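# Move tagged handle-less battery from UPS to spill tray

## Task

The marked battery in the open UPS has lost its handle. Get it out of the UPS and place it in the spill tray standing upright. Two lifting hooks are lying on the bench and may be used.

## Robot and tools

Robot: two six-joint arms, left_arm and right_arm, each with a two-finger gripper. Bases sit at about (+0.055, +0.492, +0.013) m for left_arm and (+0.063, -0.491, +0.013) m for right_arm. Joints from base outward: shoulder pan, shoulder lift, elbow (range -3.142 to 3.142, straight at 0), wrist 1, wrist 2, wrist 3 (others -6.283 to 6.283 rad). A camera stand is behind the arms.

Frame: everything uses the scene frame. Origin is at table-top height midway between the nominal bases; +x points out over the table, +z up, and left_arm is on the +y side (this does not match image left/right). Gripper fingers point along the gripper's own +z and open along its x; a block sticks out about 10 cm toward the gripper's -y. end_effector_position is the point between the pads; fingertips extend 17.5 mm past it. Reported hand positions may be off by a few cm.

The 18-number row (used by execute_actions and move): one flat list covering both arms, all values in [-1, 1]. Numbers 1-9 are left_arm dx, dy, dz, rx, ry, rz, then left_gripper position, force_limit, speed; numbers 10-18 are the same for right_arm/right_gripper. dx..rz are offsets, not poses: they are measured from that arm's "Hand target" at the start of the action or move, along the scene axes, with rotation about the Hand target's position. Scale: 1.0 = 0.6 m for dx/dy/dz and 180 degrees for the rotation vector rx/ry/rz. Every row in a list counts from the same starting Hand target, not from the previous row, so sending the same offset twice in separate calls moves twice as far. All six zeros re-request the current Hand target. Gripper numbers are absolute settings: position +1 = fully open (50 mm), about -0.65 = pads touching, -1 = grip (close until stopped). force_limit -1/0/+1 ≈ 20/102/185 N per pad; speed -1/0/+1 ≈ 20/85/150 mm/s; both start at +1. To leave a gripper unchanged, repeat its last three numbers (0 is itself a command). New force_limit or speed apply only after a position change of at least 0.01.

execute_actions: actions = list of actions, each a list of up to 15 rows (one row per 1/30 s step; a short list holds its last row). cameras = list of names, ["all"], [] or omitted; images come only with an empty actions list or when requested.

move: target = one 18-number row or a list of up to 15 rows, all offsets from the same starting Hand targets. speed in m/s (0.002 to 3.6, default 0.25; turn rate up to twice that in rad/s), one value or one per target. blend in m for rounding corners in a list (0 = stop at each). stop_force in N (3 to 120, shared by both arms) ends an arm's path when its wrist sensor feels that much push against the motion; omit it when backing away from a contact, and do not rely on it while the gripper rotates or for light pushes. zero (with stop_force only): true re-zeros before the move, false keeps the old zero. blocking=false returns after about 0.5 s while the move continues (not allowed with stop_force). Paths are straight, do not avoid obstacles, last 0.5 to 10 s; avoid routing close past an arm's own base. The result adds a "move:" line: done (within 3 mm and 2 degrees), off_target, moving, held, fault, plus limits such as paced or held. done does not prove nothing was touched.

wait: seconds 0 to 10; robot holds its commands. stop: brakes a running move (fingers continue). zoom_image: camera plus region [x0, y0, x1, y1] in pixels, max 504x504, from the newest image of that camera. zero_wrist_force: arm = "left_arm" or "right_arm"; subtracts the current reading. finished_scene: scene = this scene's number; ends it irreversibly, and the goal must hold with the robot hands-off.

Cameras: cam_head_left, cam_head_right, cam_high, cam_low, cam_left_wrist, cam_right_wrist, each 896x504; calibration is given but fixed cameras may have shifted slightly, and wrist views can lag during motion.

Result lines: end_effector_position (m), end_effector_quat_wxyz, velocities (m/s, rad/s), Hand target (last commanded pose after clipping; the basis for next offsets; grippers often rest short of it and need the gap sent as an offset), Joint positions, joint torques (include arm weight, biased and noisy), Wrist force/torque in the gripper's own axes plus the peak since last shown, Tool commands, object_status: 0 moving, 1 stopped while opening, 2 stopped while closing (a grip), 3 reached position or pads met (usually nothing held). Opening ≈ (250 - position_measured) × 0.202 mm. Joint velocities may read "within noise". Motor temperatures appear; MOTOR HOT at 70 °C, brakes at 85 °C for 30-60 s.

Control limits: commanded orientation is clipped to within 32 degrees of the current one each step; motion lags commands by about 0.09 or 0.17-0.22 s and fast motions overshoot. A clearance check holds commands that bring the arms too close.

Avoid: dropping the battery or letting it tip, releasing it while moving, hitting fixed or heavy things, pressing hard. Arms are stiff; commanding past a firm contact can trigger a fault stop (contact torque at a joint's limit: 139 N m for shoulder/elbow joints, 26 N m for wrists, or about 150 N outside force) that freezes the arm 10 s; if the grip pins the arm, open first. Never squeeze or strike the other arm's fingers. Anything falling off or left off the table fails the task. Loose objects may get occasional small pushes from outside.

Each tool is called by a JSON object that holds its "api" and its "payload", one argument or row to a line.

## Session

{"api": "execute_actions", "payload": {
  "actions": []
}}

{"api": "zoom_image", "payload": {
  "camera": "cam_high",
  "region": [330, 160, 550, 380]
}}

Scene clock: 0.00 s.
left_arm: end_effector_position=(+0.2373, +0.0866, +0.3278) position_measured=3 object_status=3 end_effector_quat_wxyz=(+0.128, -0.332, +0.798, +0.487) | right_arm: end_effector_position=(+0.7848, -0.5865, +0.1316) position_measured=3 object_status=3 end_effector_quat_wxyz=(-0.183, -0.051, +0.980, -0.053)
Joint positions: left_arm=[-1.442 -1.059 1.067 -0.524 -1.582 2.485] | right_arm=[3.248 -2.431 -0.823 -1.83 1.478 -1.571]
Joint velocities: within noise
Joint torques (N m): no reading
Motor temperatures (°C): left_arm=[28 31 25 37 34 33] | right_arm=[36 26 25 35 36 41]
Wrist force (N): no reading
Wrist torque (N m): no reading
Wrist force, peak (N): no reading
Hand target: left_arm +0.2373, +0.0866, +0.3278; +0.128, -0.332, +0.798, +0.487 | right_arm +0.7848, -0.5865, +0.1316; -0.183, -0.051, +0.980, -0.053
Tool commands: left_gripper/position=+1.0 left_gripper/force_limit=+1.0 left_gripper/speed=+1.0 right_gripper/position=+1.0 right_gripper/force_limit=+1.0 right_gripper/speed=+1.0
camera_calibration:
cam_left_wrist: T_world_to_cam=[[-0.72923, -0.406744, -0.550256, 0.397866], [-0.591916, -0.0284854, 0.805496, -0.10611], [-0.343305, 0.913098, -0.219986, 0.208054], [0, 0, 0, 1]] pos_world=[0.298754, -0.0311661, 0.350169]
cam_right_wrist: T_world_to_cam=[[-0.926244, -0.0949366, 0.364774, 0.63289], [-0.0110794, 0.9742, 0.225414, 0.570381], [-0.376762, 0.204747, -0.903398, 0.664067], [0, 0, 0, 1]] pos_world=[0.842726, -0.631546, 0.240484]

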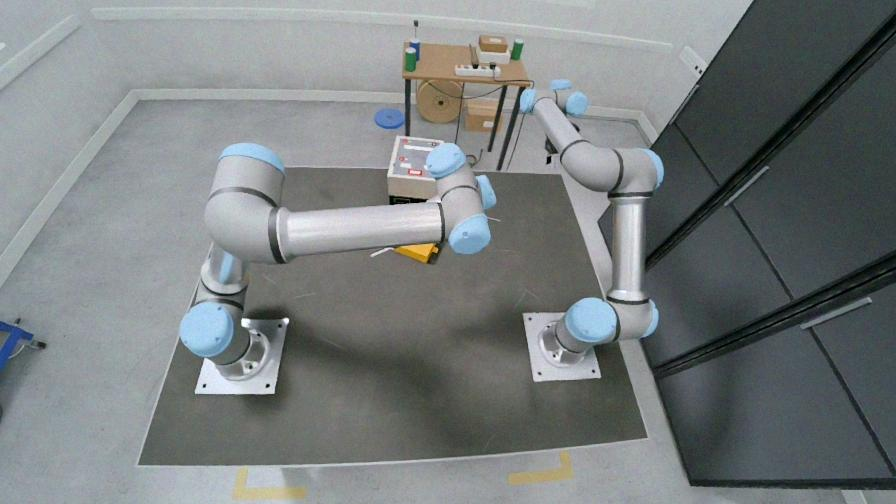

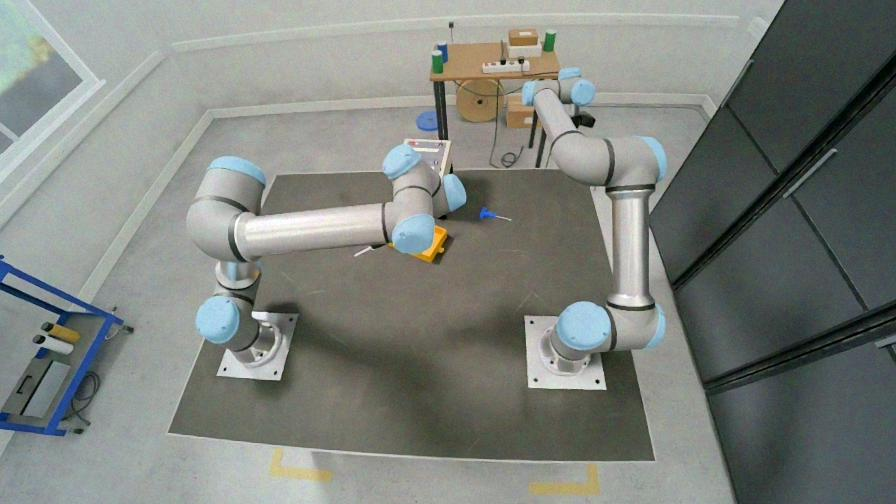

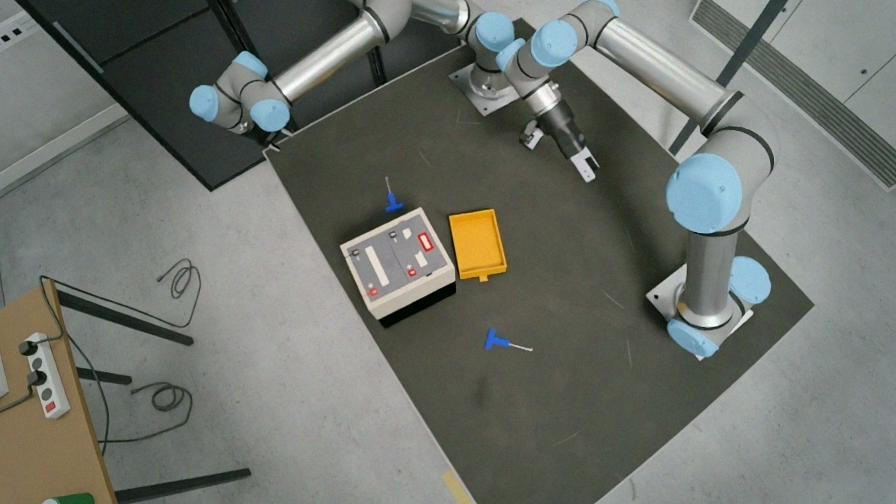

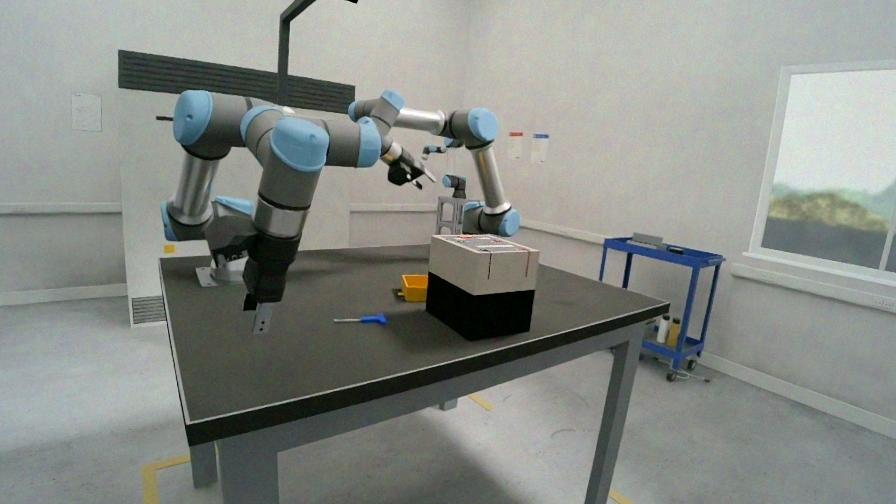

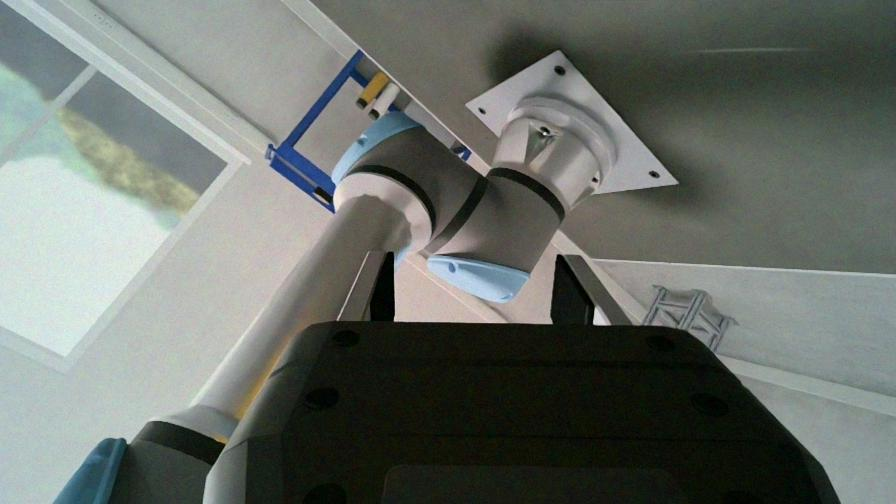

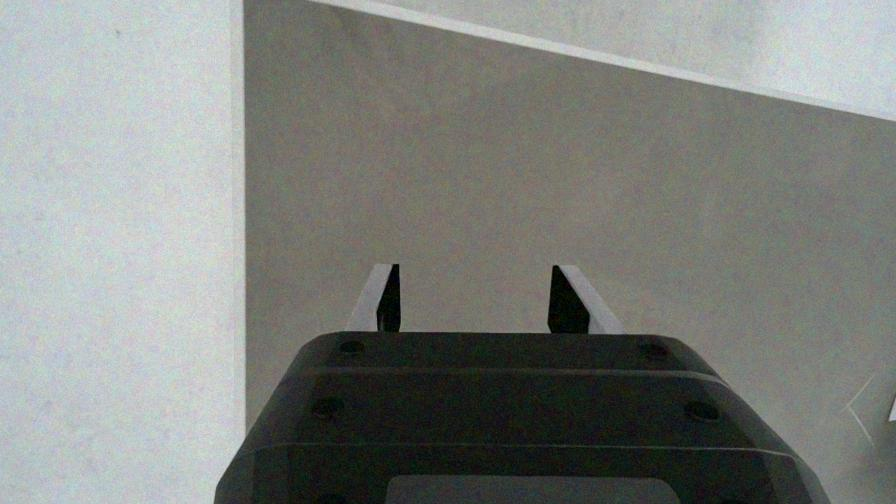

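Scaled by 2.291.

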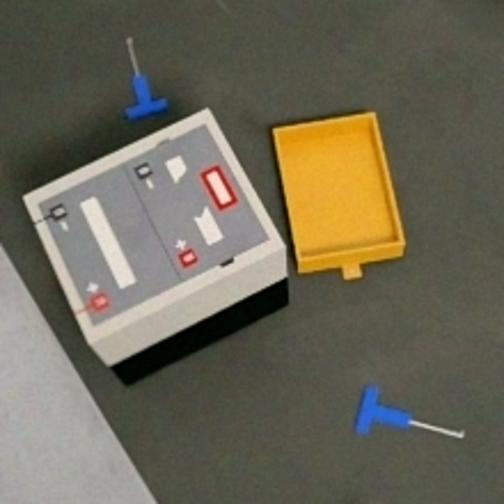

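{"api": "move", "payload": {
  "target": [
    [0.355,0.27,0.04,-0.3326,-0.046,0,1,1,1,-0.17,0.25,0.33,0.04,-0.115,0,1,1,1]
  ],
  "speed": 0.6
}}

{"api": "move", "payload": {
  "target": [
    [0.1,0,-0.15,0,0,-0.01,1,1,1,-0.08,0.15,-0.1,0,0,0.43,1,1,1],
    [0.2117,0.005,-0.33,0,0,-0.02,1,1,1,-0.151,0.25,-0.3,0,0,0.853,1,1,1]
  ],
  "speed": 0.6,
  "blend": 0.03
}}

{"api": "move", "payload": {
  "target": [
    [0,0,0,0.125,0.1102,0,1,1,1,0,0,0,-0.1551,0.061,0,1,1,1]
  ],
  "speed": 0.5,
  "cameras": ["cam_left_wrist","cam_right_wrist"]
}}

Scene clock: 4.03 s.
left_arm: end_effector_position=(+0.4502, +0.2486, +0.3518) position_measured=3 object_status=3 end_effector_quat_wxyz=(+0.000, -0.384, +0.923, +0.000) | right_arm: end_effector_position=(+0.6828, -0.4364, +0.3295) position_measured=3 object_status=3 end_effector_quat_wxyz=(+0.000, -0.052, +0.999, +0.000)
Joint positions: left_arm=[-0.839 -1.683 1.649 -1.536 -1.57 3.081] | right_arm=[3.465 -1.848 -1.282 -1.583 1.57 -1.37]
Joint torques (N m): left_arm=[8.38 -12.4 -33.06 -5 0.05 1.04] | right_arm=[-11.27 48.22 35.1 0.91 -2.72 -2.83]
Wrist force (N): left_arm=[0.6 -0.3 -0.5] | right_arm=[0.0 -0.1 0.9]
Wrist torque (N m): left_arm=[-0.22 -0.02 -0.17] | right_arm=[-0.04 0.08 0.04]
Wrist force, peak (N): left_arm=[2.6 -0.6 -1.0] | right_arm=[-1.4 -1.2 1.4]
Hand target: left_arm +0.4503, +0.2486, +0.3518; +0.000, -0.384, +0.923, +0.000 | right_arm +0.6828, -0.4365, +0.3296; +0.000, -0.052, +0.999, +0.000
Off the commanded pose: left_arm 0.000 m, 0 deg | right_arm 0.000 m, 0 deg.
move: done

Scene clock: 6.90 s.
left_arm: end_effector_position=(+0.5773, +0.2517, +0.1538) position_measured=3 object_status=3 end_effector_quat_wxyz=(+0.000, -0.355, +0.935, +0.000) | right_arm: end_effector_position=(+0.5921, -0.2864, +0.1495) position_measured=3 object_status=3 end_effector_quat_wxyz=(+0.000, +0.984, -0.178, +0.000)
Joint positions: left_arm=[-0.66 -1.316 1.774 -2.029 -1.57 3.322] | right_arm=[3.767 -1.815 -1.8 -1.096 1.571 -3.748]
Joint torques (N m): left_arm=[-9.93 -43.54 -31.42 -1.32 -2.06 -1.58] | right_arm=[-12.48 45.24 34.74 1.27 0.91 -1.68]
Wrist force (N): left_arm=[0.2 -0.1 -0.6] | right_arm=[0.0 -0.3 1.1]
Wrist torque (N m): left_arm=[-0.20 0.05 -0.28] | right_arm=[-0.06 0.09 -0.05]
Wrist force, peak (N): left_arm=[1.0 0.3 -1.4] | right_arm=[-0.7 -0.7 1.2]
Hand target: left_arm +0.5773, +0.2516, +0.1538; +0.000, -0.355, +0.935, +0.000 | right_arm +0.5922, -0.2865, +0.1496; +0.000, +0.984, -0.178, +0.000
Off the commanded pose: left_arm 0.000 m, 0 deg | right_arm 0.000 m, 0 deg.
move: done

Scene clock: 8.00 s.
left_arm: end_effector_position=(+0.5773, +0.2515, +0.1539) position_measured=3 object_status=3 end_effector_quat_wxyz=(-0.091, -0.342, +0.903, +0.242) end_effector_velocity=(+0.000, +0.000, +0.002) end_effector_angular_velocity=(+0.000, +0.001, +0.000) | right_arm: end_effector_position=(+0.5921, -0.2864, +0.1496) position_measured=3 object_status=3 end_effector_quat_wxyz=(+0.253, +0.951, -0.172, -0.050)
Joint positions: left_arm=[-0.695 -1.029 1.317 -1.341 -1.496 3.268] | right_arm=[3.877 -2.038 -1.455 -1.691 1.338 -3.582]
Joint velocities: left_arm=[0 0 -0.003 0.005 -0.001 0] | right_arm=[within noise]
Joint torques (N m): left_arm=[10.35 -35.39 -26.43 0.86 -2.1 1.41] | right_arm=[-12.51 42.52 26.89 -0.41 0.5 -2.41]
Wrist force (N): left_arm=[0.7 -0.6 0.1] | right_arm=[-0.8 -0.8 1.9]
Wrist torque (N m): left_arm=[-0.07 -0.11 0.01] | right_arm=[-0.06 0.25 0.06]
Wrist force, peak (N): left_arm=[0.8 -1.4 0.6] | right_arm=[-1.0 -2.0 1.5]
Hand target: left_arm +0.5773, +0.2516, +0.1538; -0.091, -0.343, +0.903, +0.242 | right_arm +0.5922, -0.2865, +0.1496; +0.253, +0.951, -0.172, -0.050
Off the commanded pose: left_arm 0.000 m, 0 deg | right_arm 0.000 m, 0 deg.
move: done
camera_calibration:
cam_left_wrist: T_world_to_cam=[[-0.734618, -0.678104, -0.0225951, 0.607355], [-0.443852, 0.455122, 0.771919, 0.0380304], [-0.513158, 0.577095, -0.635319, 0.382428], [0, 0, 0, 1]] pos_world=[0.6593, 0.173845, 0.22733]
cam_right_wrist: T_world_to_cam=[[0.940143, -0.340433, -0.0153984, -0.642228], [-0.21281, -0.621791, 0.753716, -0.144834], [-0.266164, -0.705324, -0.65702, 0.183345], [0, 0, 0, 1]] pos_world=[0.621764, -0.179375, 0.219736]
Images, in order (width x height): cam_left_wrist 896x504, cam_right_wrist 896x504.

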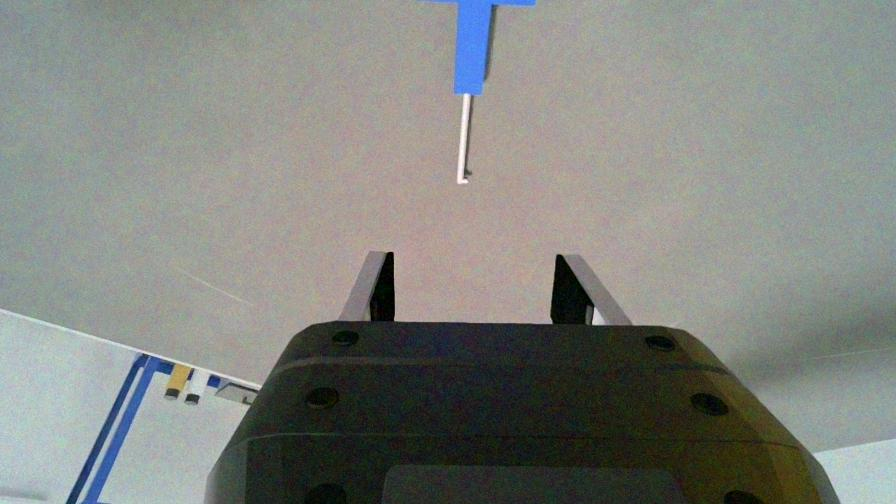

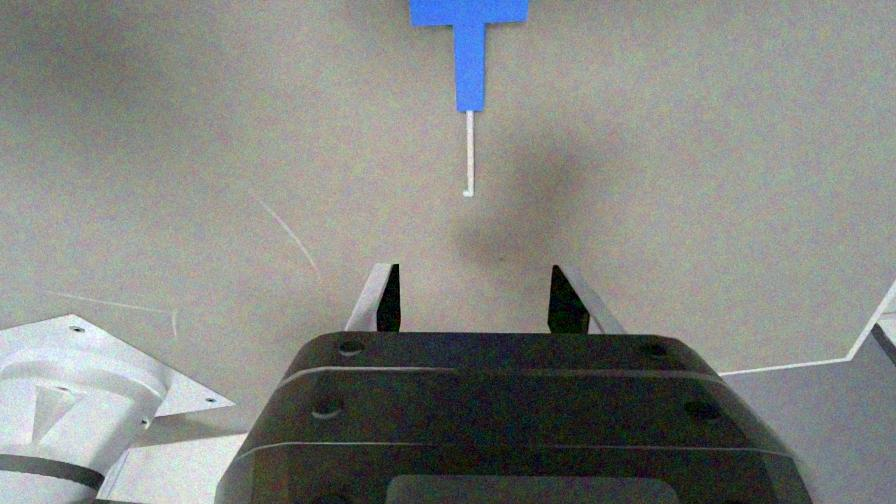

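{"api": "move", "payload": {
  "target": [0.005,-0.0053,-0.173,0,0,0,1,1,1,0.0045,0.0182,-0.166,0,0,0.02,1,1,1],
  "speed": 0.15,
  "cameras": ["cam_left_wrist","cam_right_wrist"]
}}

Scene clock: 13.67 s.
left_arm: end_effector_position=(+0.5802, +0.2485, +0.0500) position_measured=3 object_status=3 end_effector_quat_wxyz=(-0.091, -0.343, +0.903, +0.242) | right_arm: end_effector_position=(+0.5948, -0.2756, +0.0500) position_measured=3 object_status=3 end_effector_quat_wxyz=(+0.255, +0.956, -0.142, -0.042)
Joint positions: left_arm=[-0.696 -0.923 1.429 -1.558 -1.497 3.267] | right_arm=[3.898 -2.148 -1.565 -1.463 1.319 -3.621]
Joint torques (N m): left_arm=[-8.7 -50.19 -29.04 -1.79 -1.32 -0.72] | right_arm=[-11.96 48.23 30.57 1.82 1.36 2.38]
Wrist force (N): left_arm=[0.6 -0.3 0.4] | right_arm=[-0.6 -0.7 1.6]
Wrist torque (N m): left_arm=[-0.04 -0.10 0.08] | right_arm=[-0.07 0.22 0.05]
Wrist force, peak (N): left_arm=[0.7 -1.4 2.4] | right_arm=[-0.9 -2.4 3.5]
Hand target: left_arm +0.5803, +0.2484, +0.0500; -0.091, -0.343, +0.903, +0.242 | right_arm +0.5949, -0.2756, +0.0500; +0.255, +0.956, -0.142, -0.042
Off the commanded pose: left_arm 0.000 m, 0 deg | right_arm 0.000 m, 0 deg.
move: done
camera_calibration:
cam_left_wrist: T_world_to_cam=[[-0.734518, -0.678218, -0.022438, 0.605111], [-0.443561, 0.454832, 0.772257, 0.120745], [-0.513553, 0.57719, -0.634913, 0.319885], [0, 0, 0, 1]] pos_world=[0.662301, 0.170844, 0.12343]
cam_right_wrist: T_world_to_cam=[[0.95975, -0.28043, -0.0154531, -0.637758], [-0.173019, -0.633693, 0.753988, -0.0894737], [-0.221233, -0.720967, -0.656706, 0.0952169], [0, 0, 0, 1]] pos_world=[0.617673, -0.166897, 0.120136]
Images, in order (width x height): cam_left_wrist 896x504, cam_right_wrist 896x504.

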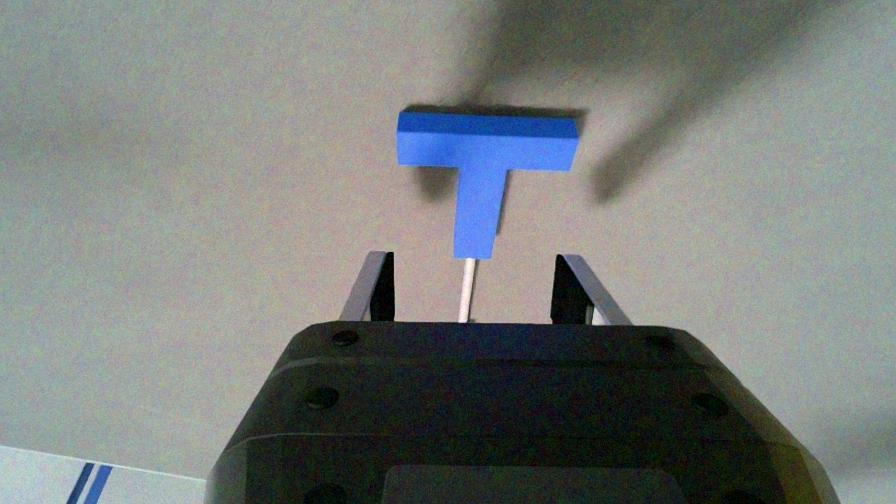

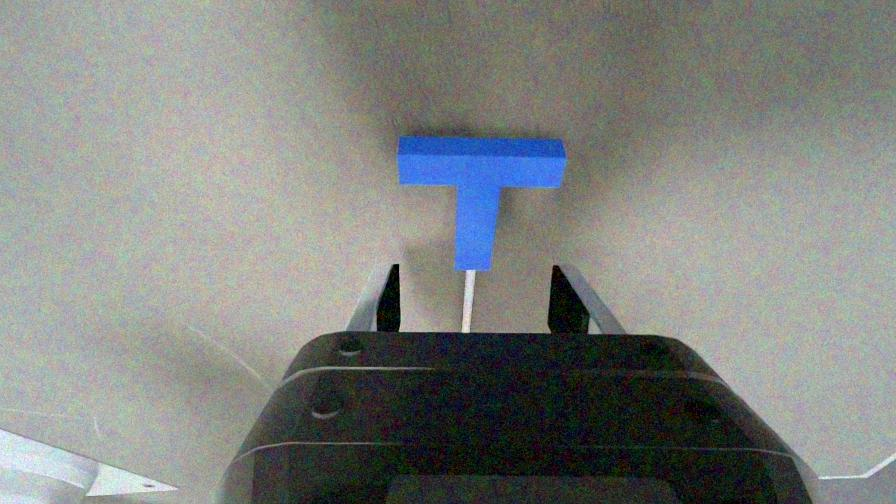

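{"api": "move", "payload": {
  "target": [0,0,-0.0475,0,0,0,1,1,1,0,0,-0.0475,0,0,0,1,1,1],
  "speed": 0.025,
  "stop_force": 8
}}

{"api": "move", "payload": {
  "target": [0,0,0,0,0,0,-1,-0.5,-0.3,0,0,0,0,0,0,-1,-0.5,-0.3]
}}

{"api": "move", "payload": {
  "target": [0,0,0.2,0,0,0,-1,-0.5,-0.3,0,0,0.2,0,0,0,-1,-0.5,-0.3],
  "speed": 0.1,
  "cameras": ["cam_left_wrist","cam_right_wrist"]
}}

Scene clock: 16.53 s.
left_arm: end_effector_position=(+0.5803, +0.2484, +0.0221) position_measured=3 object_status=3 end_effector_quat_wxyz=(-0.091, -0.343, +0.903, +0.242) | right_arm: end_effector_position=(+0.5949, -0.2756, +0.0213) position_measured=3 object_status=3 end_effector_quat_wxyz=(+0.255, +0.956, -0.142, -0.042)
Joint positions: left_arm=[-0.696 -0.889 1.452 -1.615 -1.497 3.267] | right_arm=[3.898 -2.187 -1.587 -1.402 1.319 -3.621]
Joint torques (N m): left_arm=[-0.31 -53.11 -26.37 0.33 1.89 0.41] | right_arm=[-11 51.82 12.71 0.97 1.39 2.54]
Wrist force (N): left_arm=[0.3 2.5 -7.3] | right_arm=[-2.5 5.5 -5.9]
Wrist torque (N m): left_arm=[-0.02 -0.04 0.12] | right_arm=[0.03 0.44 0.17]
Wrist force, peak (N): left_arm=[2.1 20.7 -27.2] | right_arm=[-2.3 5.4 -6.6]
Hand target: left_arm +0.5803, +0.2484, +0.0221; -0.091, -0.343, +0.903, +0.242 (not the last commanded pose) | right_arm +0.5949, -0.2756, +0.0213; +0.255, +0.956, -0.142, -0.042
Off the commanded pose: left_arm 0.001 m, 0 deg | right_arm 0.000 m, 0 deg.
move: contact (left_arm, right_arm)

Scene clock: 17.33 s.
left_arm: end_effector_position=(+0.5803, +0.2484, +0.0221) position_measured=186 object_status=2 end_effector_quat_wxyz=(-0.091, -0.343, +0.903, +0.242) | right_arm: end_effector_position=(+0.5949, -0.2756, +0.0213) position_measured=186 object_status=2 end_effector_quat_wxyz=(+0.255, +0.956, -0.142, -0.042)
Joint positions: left_arm=[-0.696 -0.889 1.452 -1.615 -1.497 3.267] | right_arm=[3.898 -2.187 -1.587 -1.402 1.319 -3.621]
Joint torques (N m): left_arm=[0.21 -52.58 -26.22 -2.3 1.77 0.3] | right_arm=[-11.1 52.74 16.41 0.91 1.52 2.32]
Wrist force (N): left_arm=[1.4 2.9 -6.1] | right_arm=[-0.5 0.7 -1.4]
Wrist torque (N m): left_arm=[-0.02 -0.05 0.10] | right_arm=[-0.04 0.27 0.09]
Wrist force, peak (N): left_arm=[1.5 3.8 -6.3] | right_arm=[1.5 3.4 -5.4]
Hand target: left_arm +0.5803, +0.2484, +0.0221; -0.091, -0.343, +0.903, +0.242 | right_arm +0.5949, -0.2756, +0.0213; +0.255, +0.956, -0.142, -0.042
Off the commanded pose: left_arm 0.000 m, 0 deg | right_arm 0.000 m, 0 deg.
move: done

Scene clock: 18.97 s.
left_arm: end_effector_position=(+0.5803, +0.2484, +0.1422) position_measured=186 object_status=2 end_effector_quat_wxyz=(-0.091, -0.343, +0.903, +0.242) | right_arm: end_effector_position=(+0.5949, -0.2755, +0.1413) position_measured=186 object_status=2 end_effector_quat_wxyz=(+0.255, +0.956, -0.142, -0.042)
Joint positions: left_arm=[-0.696 -1.01 1.319 -1.361 -1.497 3.267] | right_arm=[3.898 -2.051 -1.46 -1.664 1.319 -3.621]
Joint torques (N m): left_arm=[2.33 -34.64 -12.69 -1.99 1.69 -0.03] | right_arm=[-4.03 46.56 14.41 2.01 -1.97 -0.17]
Wrist force (N): left_arm=[0.7 -0.6 0.8] | right_arm=[-0.5 -0.9 2.2]
Wrist torque (N m): left_arm=[-0.05 -0.12 0.07] | right_arm=[-0.04 0.19 0.03]
Wrist force, peak (N): left_arm=[1.2 2.5 -5.6] | right_arm=[-1.1 -2.3 3.6]
Hand target: left_arm +0.5803, +0.2484, +0.1421; -0.091, -0.343, +0.903, +0.242 | right_arm +0.5949, -0.2756, +0.1413; +0.255, +0.956, -0.142, -0.042
Off the commanded pose: left_arm 0.000 m, 0 deg | right_arm 0.000 m, 0 deg.
move: done
camera_calibration:
cam_left_wrist: T_world_to_cam=[[-0.734549, -0.678183, -0.0225, 0.607215], [-0.443848, 0.455128, 0.771918, 0.0497678], [-0.513261, 0.576998, -0.635323, 0.378523], [0, 0, 0, 1]] pos_world=[0.6624, 0.170745, 0.21573]
cam_right_wrist: T_world_to_cam=[[0.959655, -0.280761, -0.0153247, -0.636467], [-0.173416, -0.633888, 0.753733, -0.158027], [-0.221333, -0.720666, -0.657002, 0.155371], [0, 0, 0, 1]] pos_world=[0.617773, -0.166896, 0.211436]
Images, in order (width x height): cam_left_wrist 896x504, cam_right_wrist 896x504.

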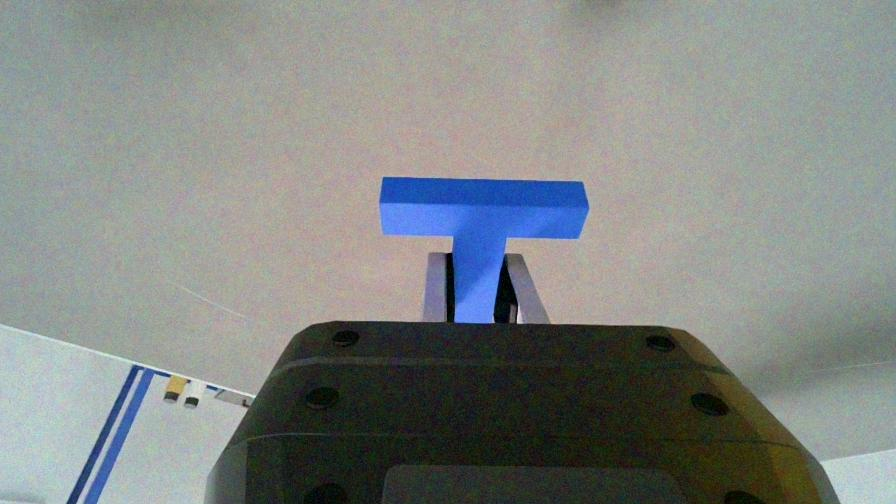

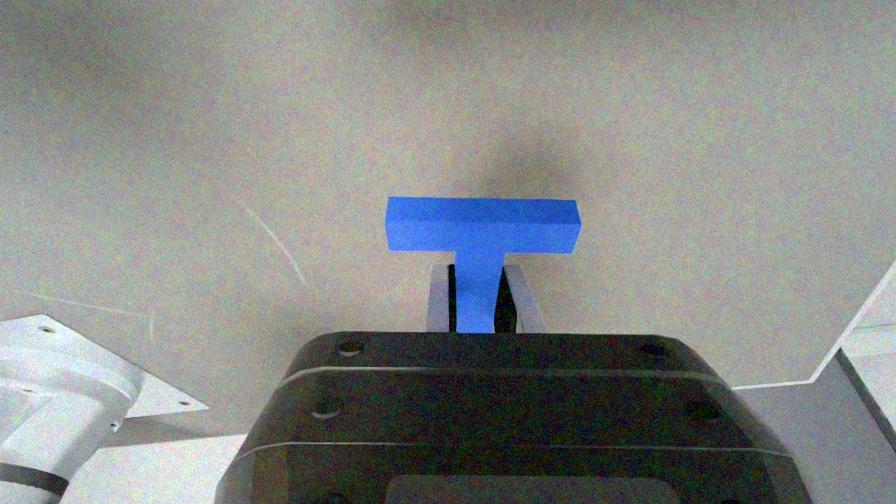

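{"api": "move", "payload": {
  "target": [0,0,0.363,0,0,-0.2594,-1,-0.5,-0.3,0,0,0.3645,0,0,0.065,-1,-0.5,-0.3],
  "speed": 0.4
}}

{"api": "move", "payload": {
  "target": [0.1228,-0.214,0,-0.498,0.046,0,-1,-0.5,-0.3,0.0735,0.209,0,0.498,-0.046,0,-1,-0.5,-0.3],
  "speed": 0.4,
  "cameras": ["cam_left_wrist","cam_right_wrist","cam_low","cam_head_left"]
}}

Scene clock: 21.43 s.
left_arm: end_effector_position=(+0.5803, +0.2483, +0.3600) position_measured=186 object_status=2 end_effector_quat_wxyz=(+0.012, +0.043, +0.965, +0.258) | right_arm: end_effector_position=(+0.5949, -0.2755, +0.3599) position_measured=186 object_status=2 end_effector_quat_wxyz=(+0.258, +0.965, -0.044, -0.016)
Joint positions: left_arm=[-0.835 -1.243 1.133 -1.087 -1.195 3.891] | right_arm=[3.932 -1.936 -1.071 -2.123 1.246 -3.782]
Joint torques (N m): left_arm=[11.16 -31.55 -12.99 -3.76 -0.52 1.04] | right_arm=[-12.77 52.15 27.43 1.17 1.34 2.74]
Wrist force (N): left_arm=[0.3 -0.5 0.8] | right_arm=[-0.6 -1.2 1.9]
Wrist torque (N m): left_arm=[-0.03 -0.05 0.09] | right_arm=[-0.09 0.23 -0.01]
Wrist force, peak (N): left_arm=[-0.1 -2.2 3.0] | right_arm=[-0.7 -2.5 4.0]
Hand target: left_arm +0.5803, +0.2484, +0.3599; +0.012, +0.043, +0.965, +0.258 | right_arm +0.5949, -0.2756, +0.3600; +0.258, +0.965, -0.044, -0.016
Off the commanded pose: left_arm 0.000 m, 0 deg | right_arm 0.000 m, 0 deg.
move: done

Scene clock: 23.97 s.
left_arm: end_effector_position=(+0.6540, +0.1201, +0.3598) position_measured=186 object_status=2 end_effector_quat_wxyz=(-0.023, +0.039, +0.865, -0.500) | right_arm: end_effector_position=(+0.6390, -0.1503, +0.3599) position_measured=186 object_status=2 end_effector_quat_wxyz=(-0.500, +0.865, -0.036, +0.021) end_effector_velocity=(+0.000, +0.001, +0.002) end_effector_angular_velocity=(+0.004, -0.005, +0.001)
Joint positions: left_arm=[-0.441 -1.169 1.502 -2.445 -2.519 4.074] | right_arm=[3.605 -1.858 -1.701 -0.435 2.417 -3.85]
Joint velocities: left_arm=[within noise] | right_arm=[0.001 0 0 0.007 0.002 0]
Joint torques (N m): left_arm=[-11.42 -41.69 -32.77 -5.43 -4.49 -0.44] | right_arm=[12.77 37.62 34.2 5.05 3.57 -0.92]
Wrist force (N): left_arm=[0.3 0.8 -1.6] | right_arm=[0.7 2.4 -0.8]
Wrist torque (N m): left_arm=[-0.53 -0.15 -0.80] | right_arm=[0.11 -0.04 -0.01]
Wrist force, peak (N): left_arm=[1.0 -1.1 1.2] | right_arm=[0.9 3.2 0.2]
Hand target: left_arm +0.6540, +0.1200, +0.3599; -0.023, +0.039, +0.865, -0.500 | right_arm +0.6390, -0.1502, +0.3600; -0.500, +0.865, -0.036, +0.021
Off the commanded pose: left_arm 0.000 m, 0 deg | right_arm 0.000 m, 0 deg.
move: done
camera_calibration:
cam_left_wrist: T_world_to_cam=[[-0.997326, 0.0694357, 0.0227773, 0.644949], [0.039233, 0.771732, -0.634736, 0.125043], [-0.0616514, -0.632146, -0.772393, 0.527776], [0, 0, 0, 1]] pos_world=[0.670856, 0.192349, 0.47233]
cam_right_wrist: T_world_to_cam=[[0.996983, -0.0767421, 0.0116781, -0.6431], [-0.0502196, -0.75237, -0.656824, 0.175439], [0.0591923, 0.654255, -0.753954, 0.461311], [0, 0, 0, 1]] pos_world=[0.622664, -0.219173, 0.47055]
Images, in order (width x height): cam_head_left 896x504, cam_low 896x504, cam_left_wrist 896x504, cam_right_wrist 896x504.

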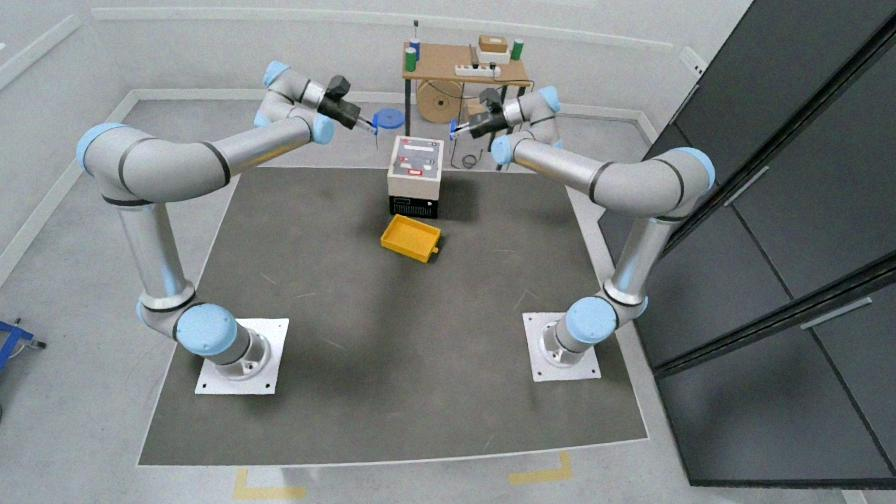

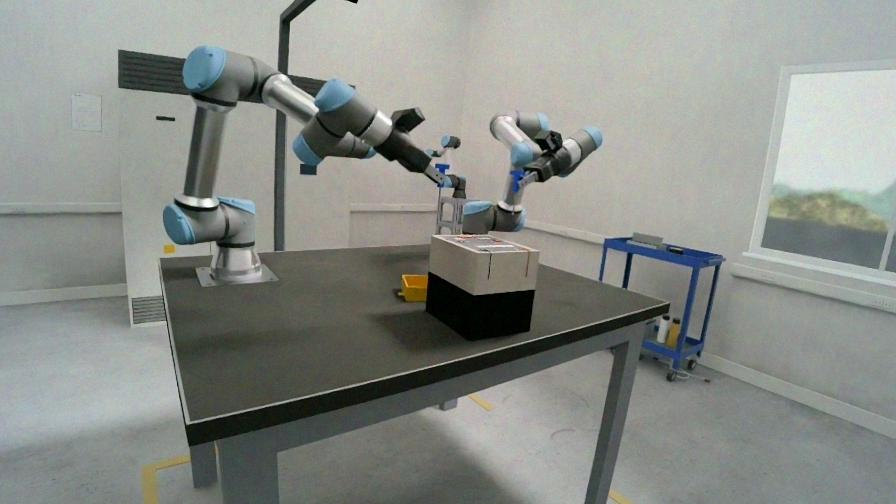

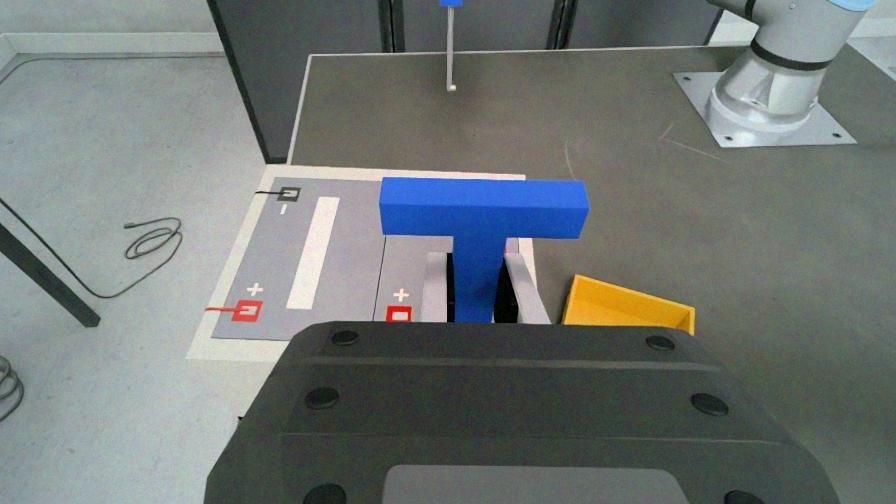

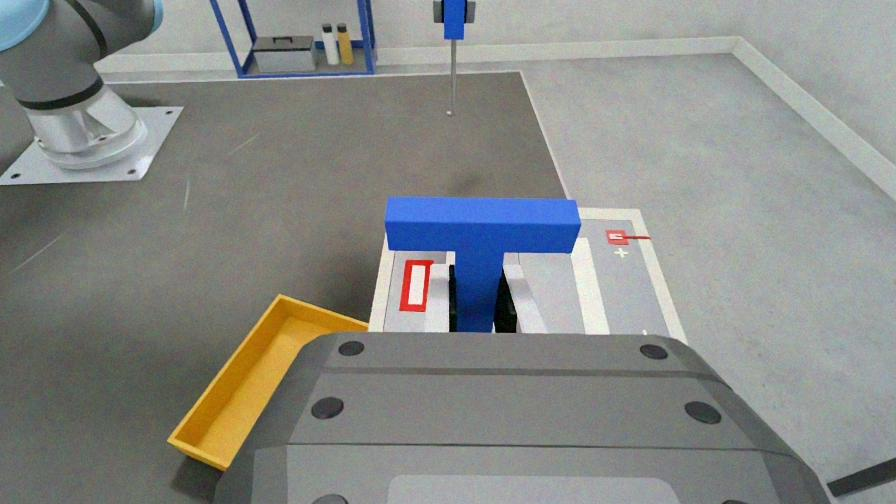

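{"api": "zoom_image", "payload": {
  "camera": "cam_left_wrist",
  "region": [430, 0, 570, 100]
}}

{"api": "zoom_image", "payload": {
  "camera": "cam_right_wrist",
  "region": [400, 80, 500, 130]
}}

{"api": "zoom_image", "payload": {
  "camera": "cam_right_wrist",
  "region": [360, 190, 700, 340]
}}

{"api": "zoom_image", "payload": {
  "camera": "cam_left_wrist",
  "region": [180, 150, 560, 370]
}}

{"api": "wait", "payload": {
  "seconds": 0,
  "cameras": ["cam_high"]
}}

{"api": "zoom_image", "payload": {
  "camera": "cam_high",
  "region": [330, 160, 550, 360]
}}

Scaled by 3.600.

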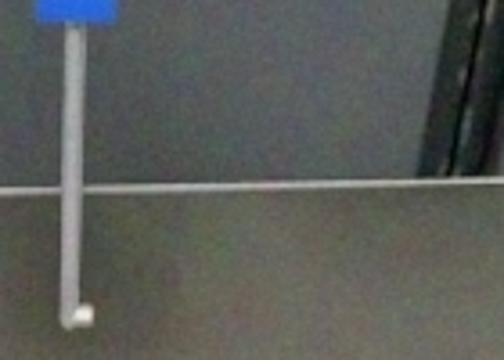

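Scaled by 5.040.

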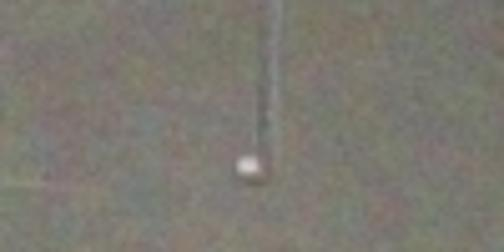

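Scaled by 1.482.

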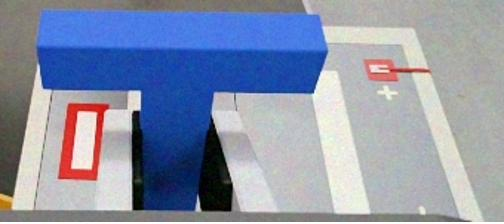

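Scaled by 1.326.

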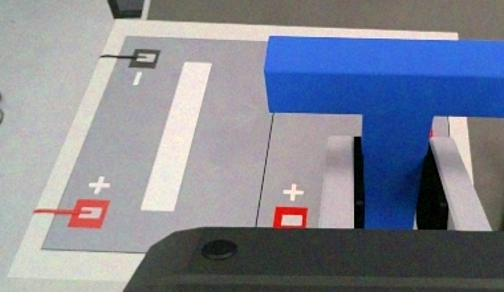

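Scene clock: 24.87 s.
left_arm: end_effector_position=(+0.6540, +0.1200, +0.3600) position_measured=186 object_status=2 end_effector_quat_wxyz=(-0.023, +0.039, +0.865, -0.500) | right_arm: end_effector_position=(+0.6390, -0.1502, +0.3600) position_measured=186 object_status=2 end_effector_quat_wxyz=(-0.500, +0.865, -0.036, +0.021)
Joint positions: left_arm=[-0.441 -1.169 1.502 -2.445 -2.519 4.073] | right_arm=[3.605 -1.858 -1.701 -0.435 2.418 -3.85]
Joint torques (N m): left_arm=[-11.64 -33.58 -33.65 -5.54 -4.32 -1.18] | right_arm=[11.84 35.42 34.76 5.15 3.78 1.62]
Wrist force (N): left_arm=[0.9 0.5 -1.3] | right_arm=[0.9 2.5 -0.5]
Wrist torque (N m): left_arm=[-0.58 -0.23 -0.80] | right_arm=[0.13 -0.07 0.00]
Wrist force, peak (N): left_arm=[0.7 0.5 -1.7] | right_arm=[0.8 2.6 -0.3]
Hand target: left_arm +0.6540, +0.1200, +0.3599; -0.023, +0.039, +0.865, -0.500 | right_arm +0.6390, -0.1502, +0.3600; -0.500, +0.865, -0.036, +0.021
Tool commands: left_gripper/position=-1.0 left_gripper/force_limit=-0.5 left_gripper/speed=-0.3 right_gripper/position=-1.0 right_gripper/force_limit=-0.5 right_gripper/speed=-0.3
Off the commanded pose: left_arm 0.000 m, 0 deg | right_arm 0.000 m, 0 deg.
Images, in order (width x height): cam_high 896x504.

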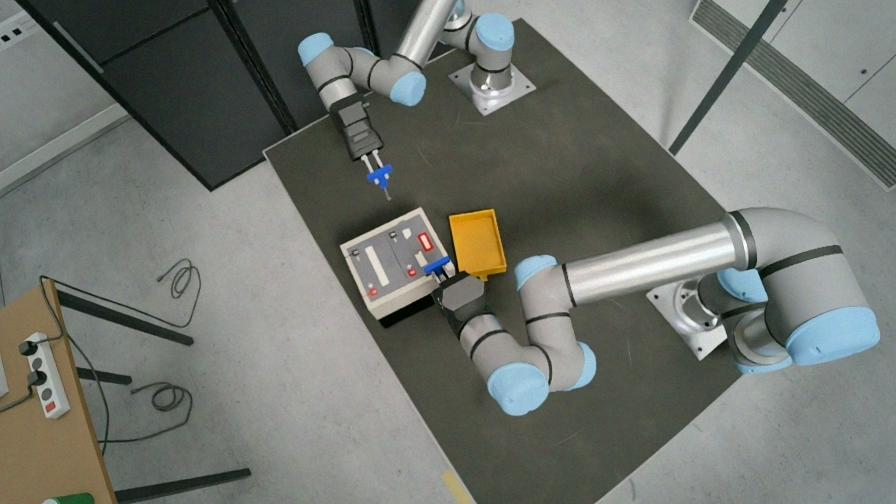

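Scaled by 2.291.

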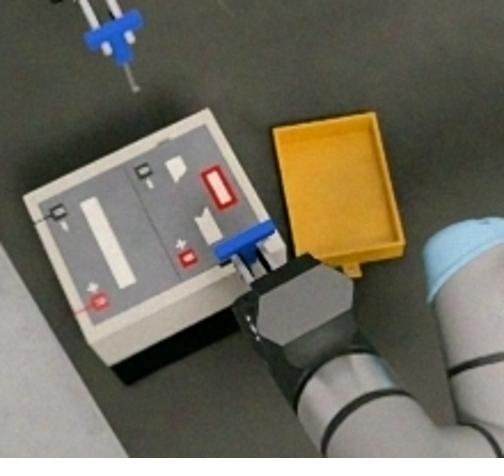

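{"api": "move", "payload": {
  "target": [0,-0.0683,-0.095,0,0,0,-1,-0.5,-0.3,0,0.071,-0.09,0,0,0,-1,-0.5,-0.3],
  "speed": 0.12,
  "cameras": ["cam_left_wrist","cam_right_wrist","cam_high"]
}}

{"api": "zoom_image", "payload": {
  "camera": "cam_left_wrist",
  "region": [400, 60, 540, 180]
}}

{"api": "zoom_image", "payload": {
  "camera": "cam_right_wrist",
  "region": [390, 90, 530, 210]
}}

{"api": "zoom_image", "payload": {
  "camera": "cam_high",
  "region": [370, 200, 470, 300]
}}

Scene clock: 26.70 s.
left_arm: end_effector_position=(+0.6539, +0.0790, +0.3028) position_measured=186 object_status=2 end_effector_quat_wxyz=(-0.024, +0.039, +0.865, -0.500) | right_arm: end_effector_position=(+0.6389, -0.1075, +0.3060) position_measured=186 object_status=2 end_effector_quat_wxyz=(-0.500, +0.865, -0.036, +0.020)
Joint positions: left_arm=[-0.499 -1.08 1.541 -2.639 -2.488 3.992] | right_arm=[3.672 -1.952 -1.737 -0.252 2.372 -3.776]
Joint torques (N m): left_arm=[11.21 -48.14 -32.7 -4.06 -4.18 0.82] | right_arm=[-13.02 42.36 32.54 3.75 3.35 -2.89]
Wrist force (N): left_arm=[0.7 0.8 -1.3] | right_arm=[0.8 2.6 -0.8]
Wrist torque (N m): left_arm=[-0.51 -0.21 -0.81] | right_arm=[0.17 -0.06 -0.03]
Wrist force, peak (N): left_arm=[1.2 -0.9 -3.7] | right_arm=[0.7 3.5 1.1]
Hand target: left_arm +0.6540, +0.0790, +0.3029; -0.023, +0.039, +0.865, -0.500 | right_arm +0.6390, -0.1076, +0.3060; -0.500, +0.865, -0.036, +0.021
Off the commanded pose: left_arm 0.000 m, 0 deg | right_arm 0.000 m, 0 deg.
move: done
camera_calibration:
cam_left_wrist: T_world_to_cam=[[-0.997304, 0.0697065, 0.0229346, 0.64898], [0.0393334, 0.771628, -0.634857, 0.12058], [-0.0619507, -0.632243, -0.772289, 0.45794], [0, 0, 0, 1]] pos_world=[0.670857, 0.151248, 0.415329]
cam_right_wrist: T_world_to_cam=[[0.997006, -0.0764694, 0.0115014, -0.639085], [-0.0501176, -0.752245, -0.656975, 0.172118], [0.0588903, 0.654431, -0.753825, 0.392827], [0, 0, 0, 1]] pos_world=[0.622664, -0.176474, 0.41655]
Images, in order (width x height): cam_high 896x504, cam_left_wrist 896x504, cam_right_wrist 896x504.

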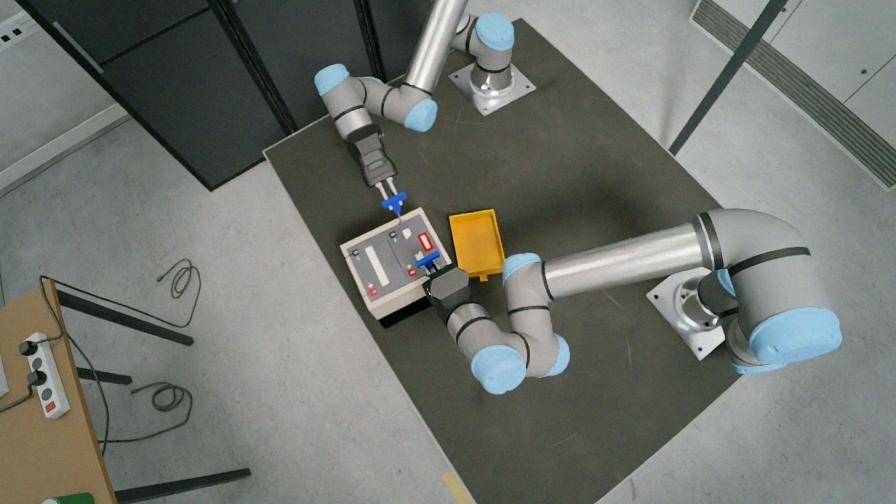

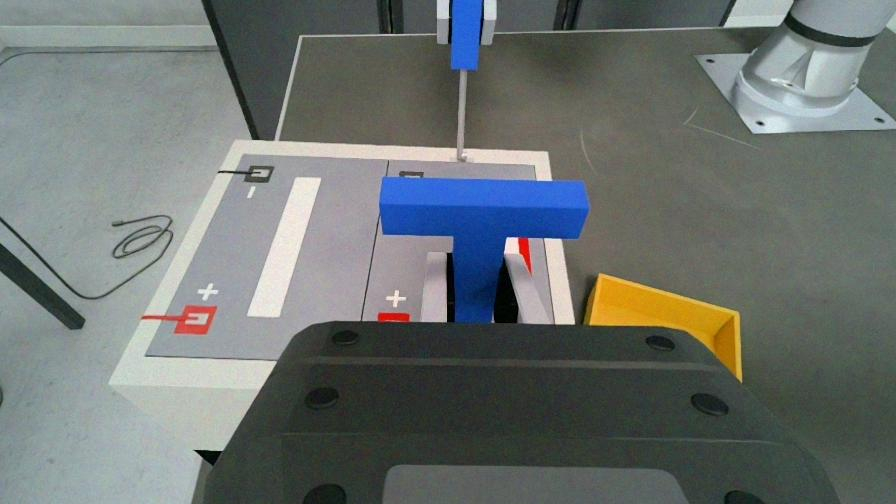

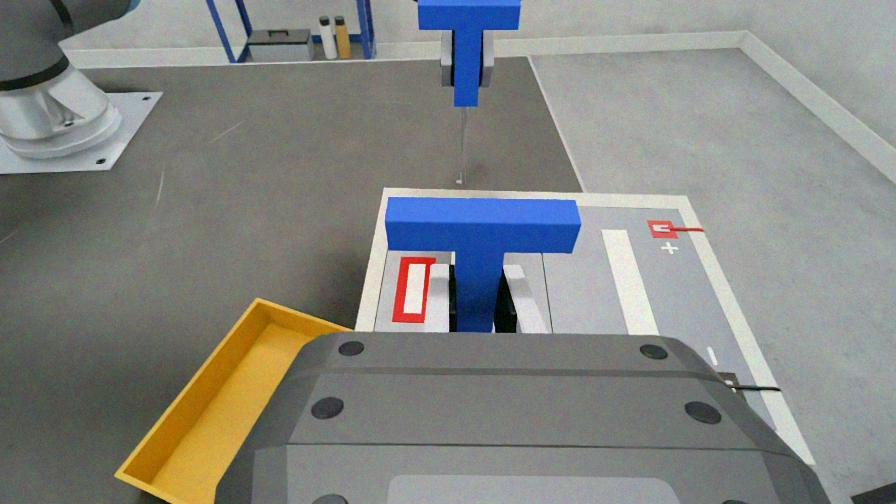

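Scaled by 3.600.

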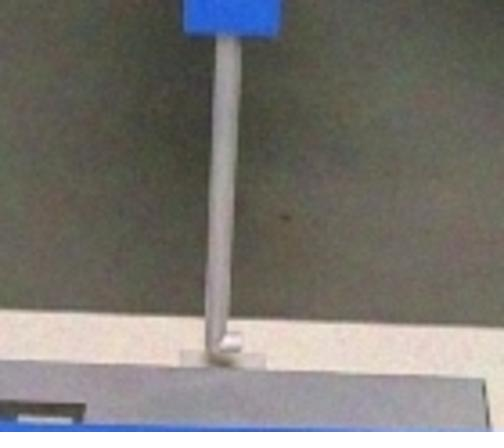

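Scaled by 3.600.

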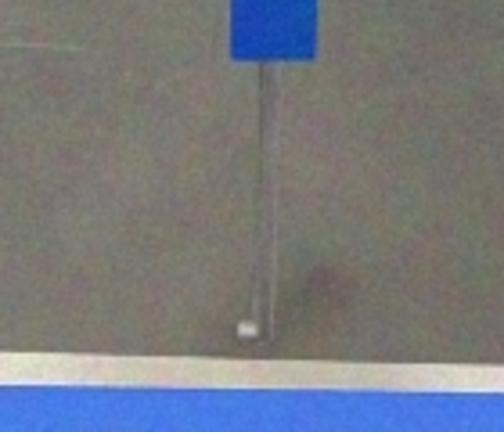

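Scaled by 5.040.

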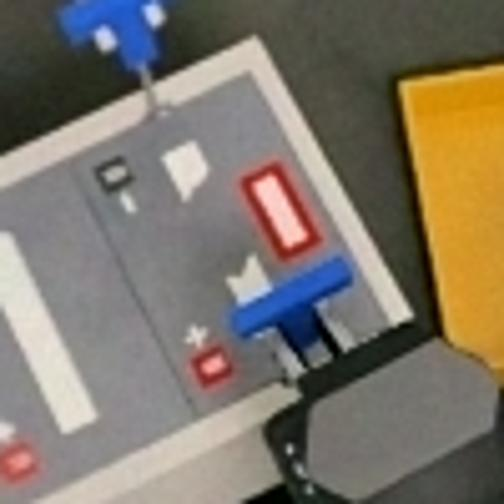

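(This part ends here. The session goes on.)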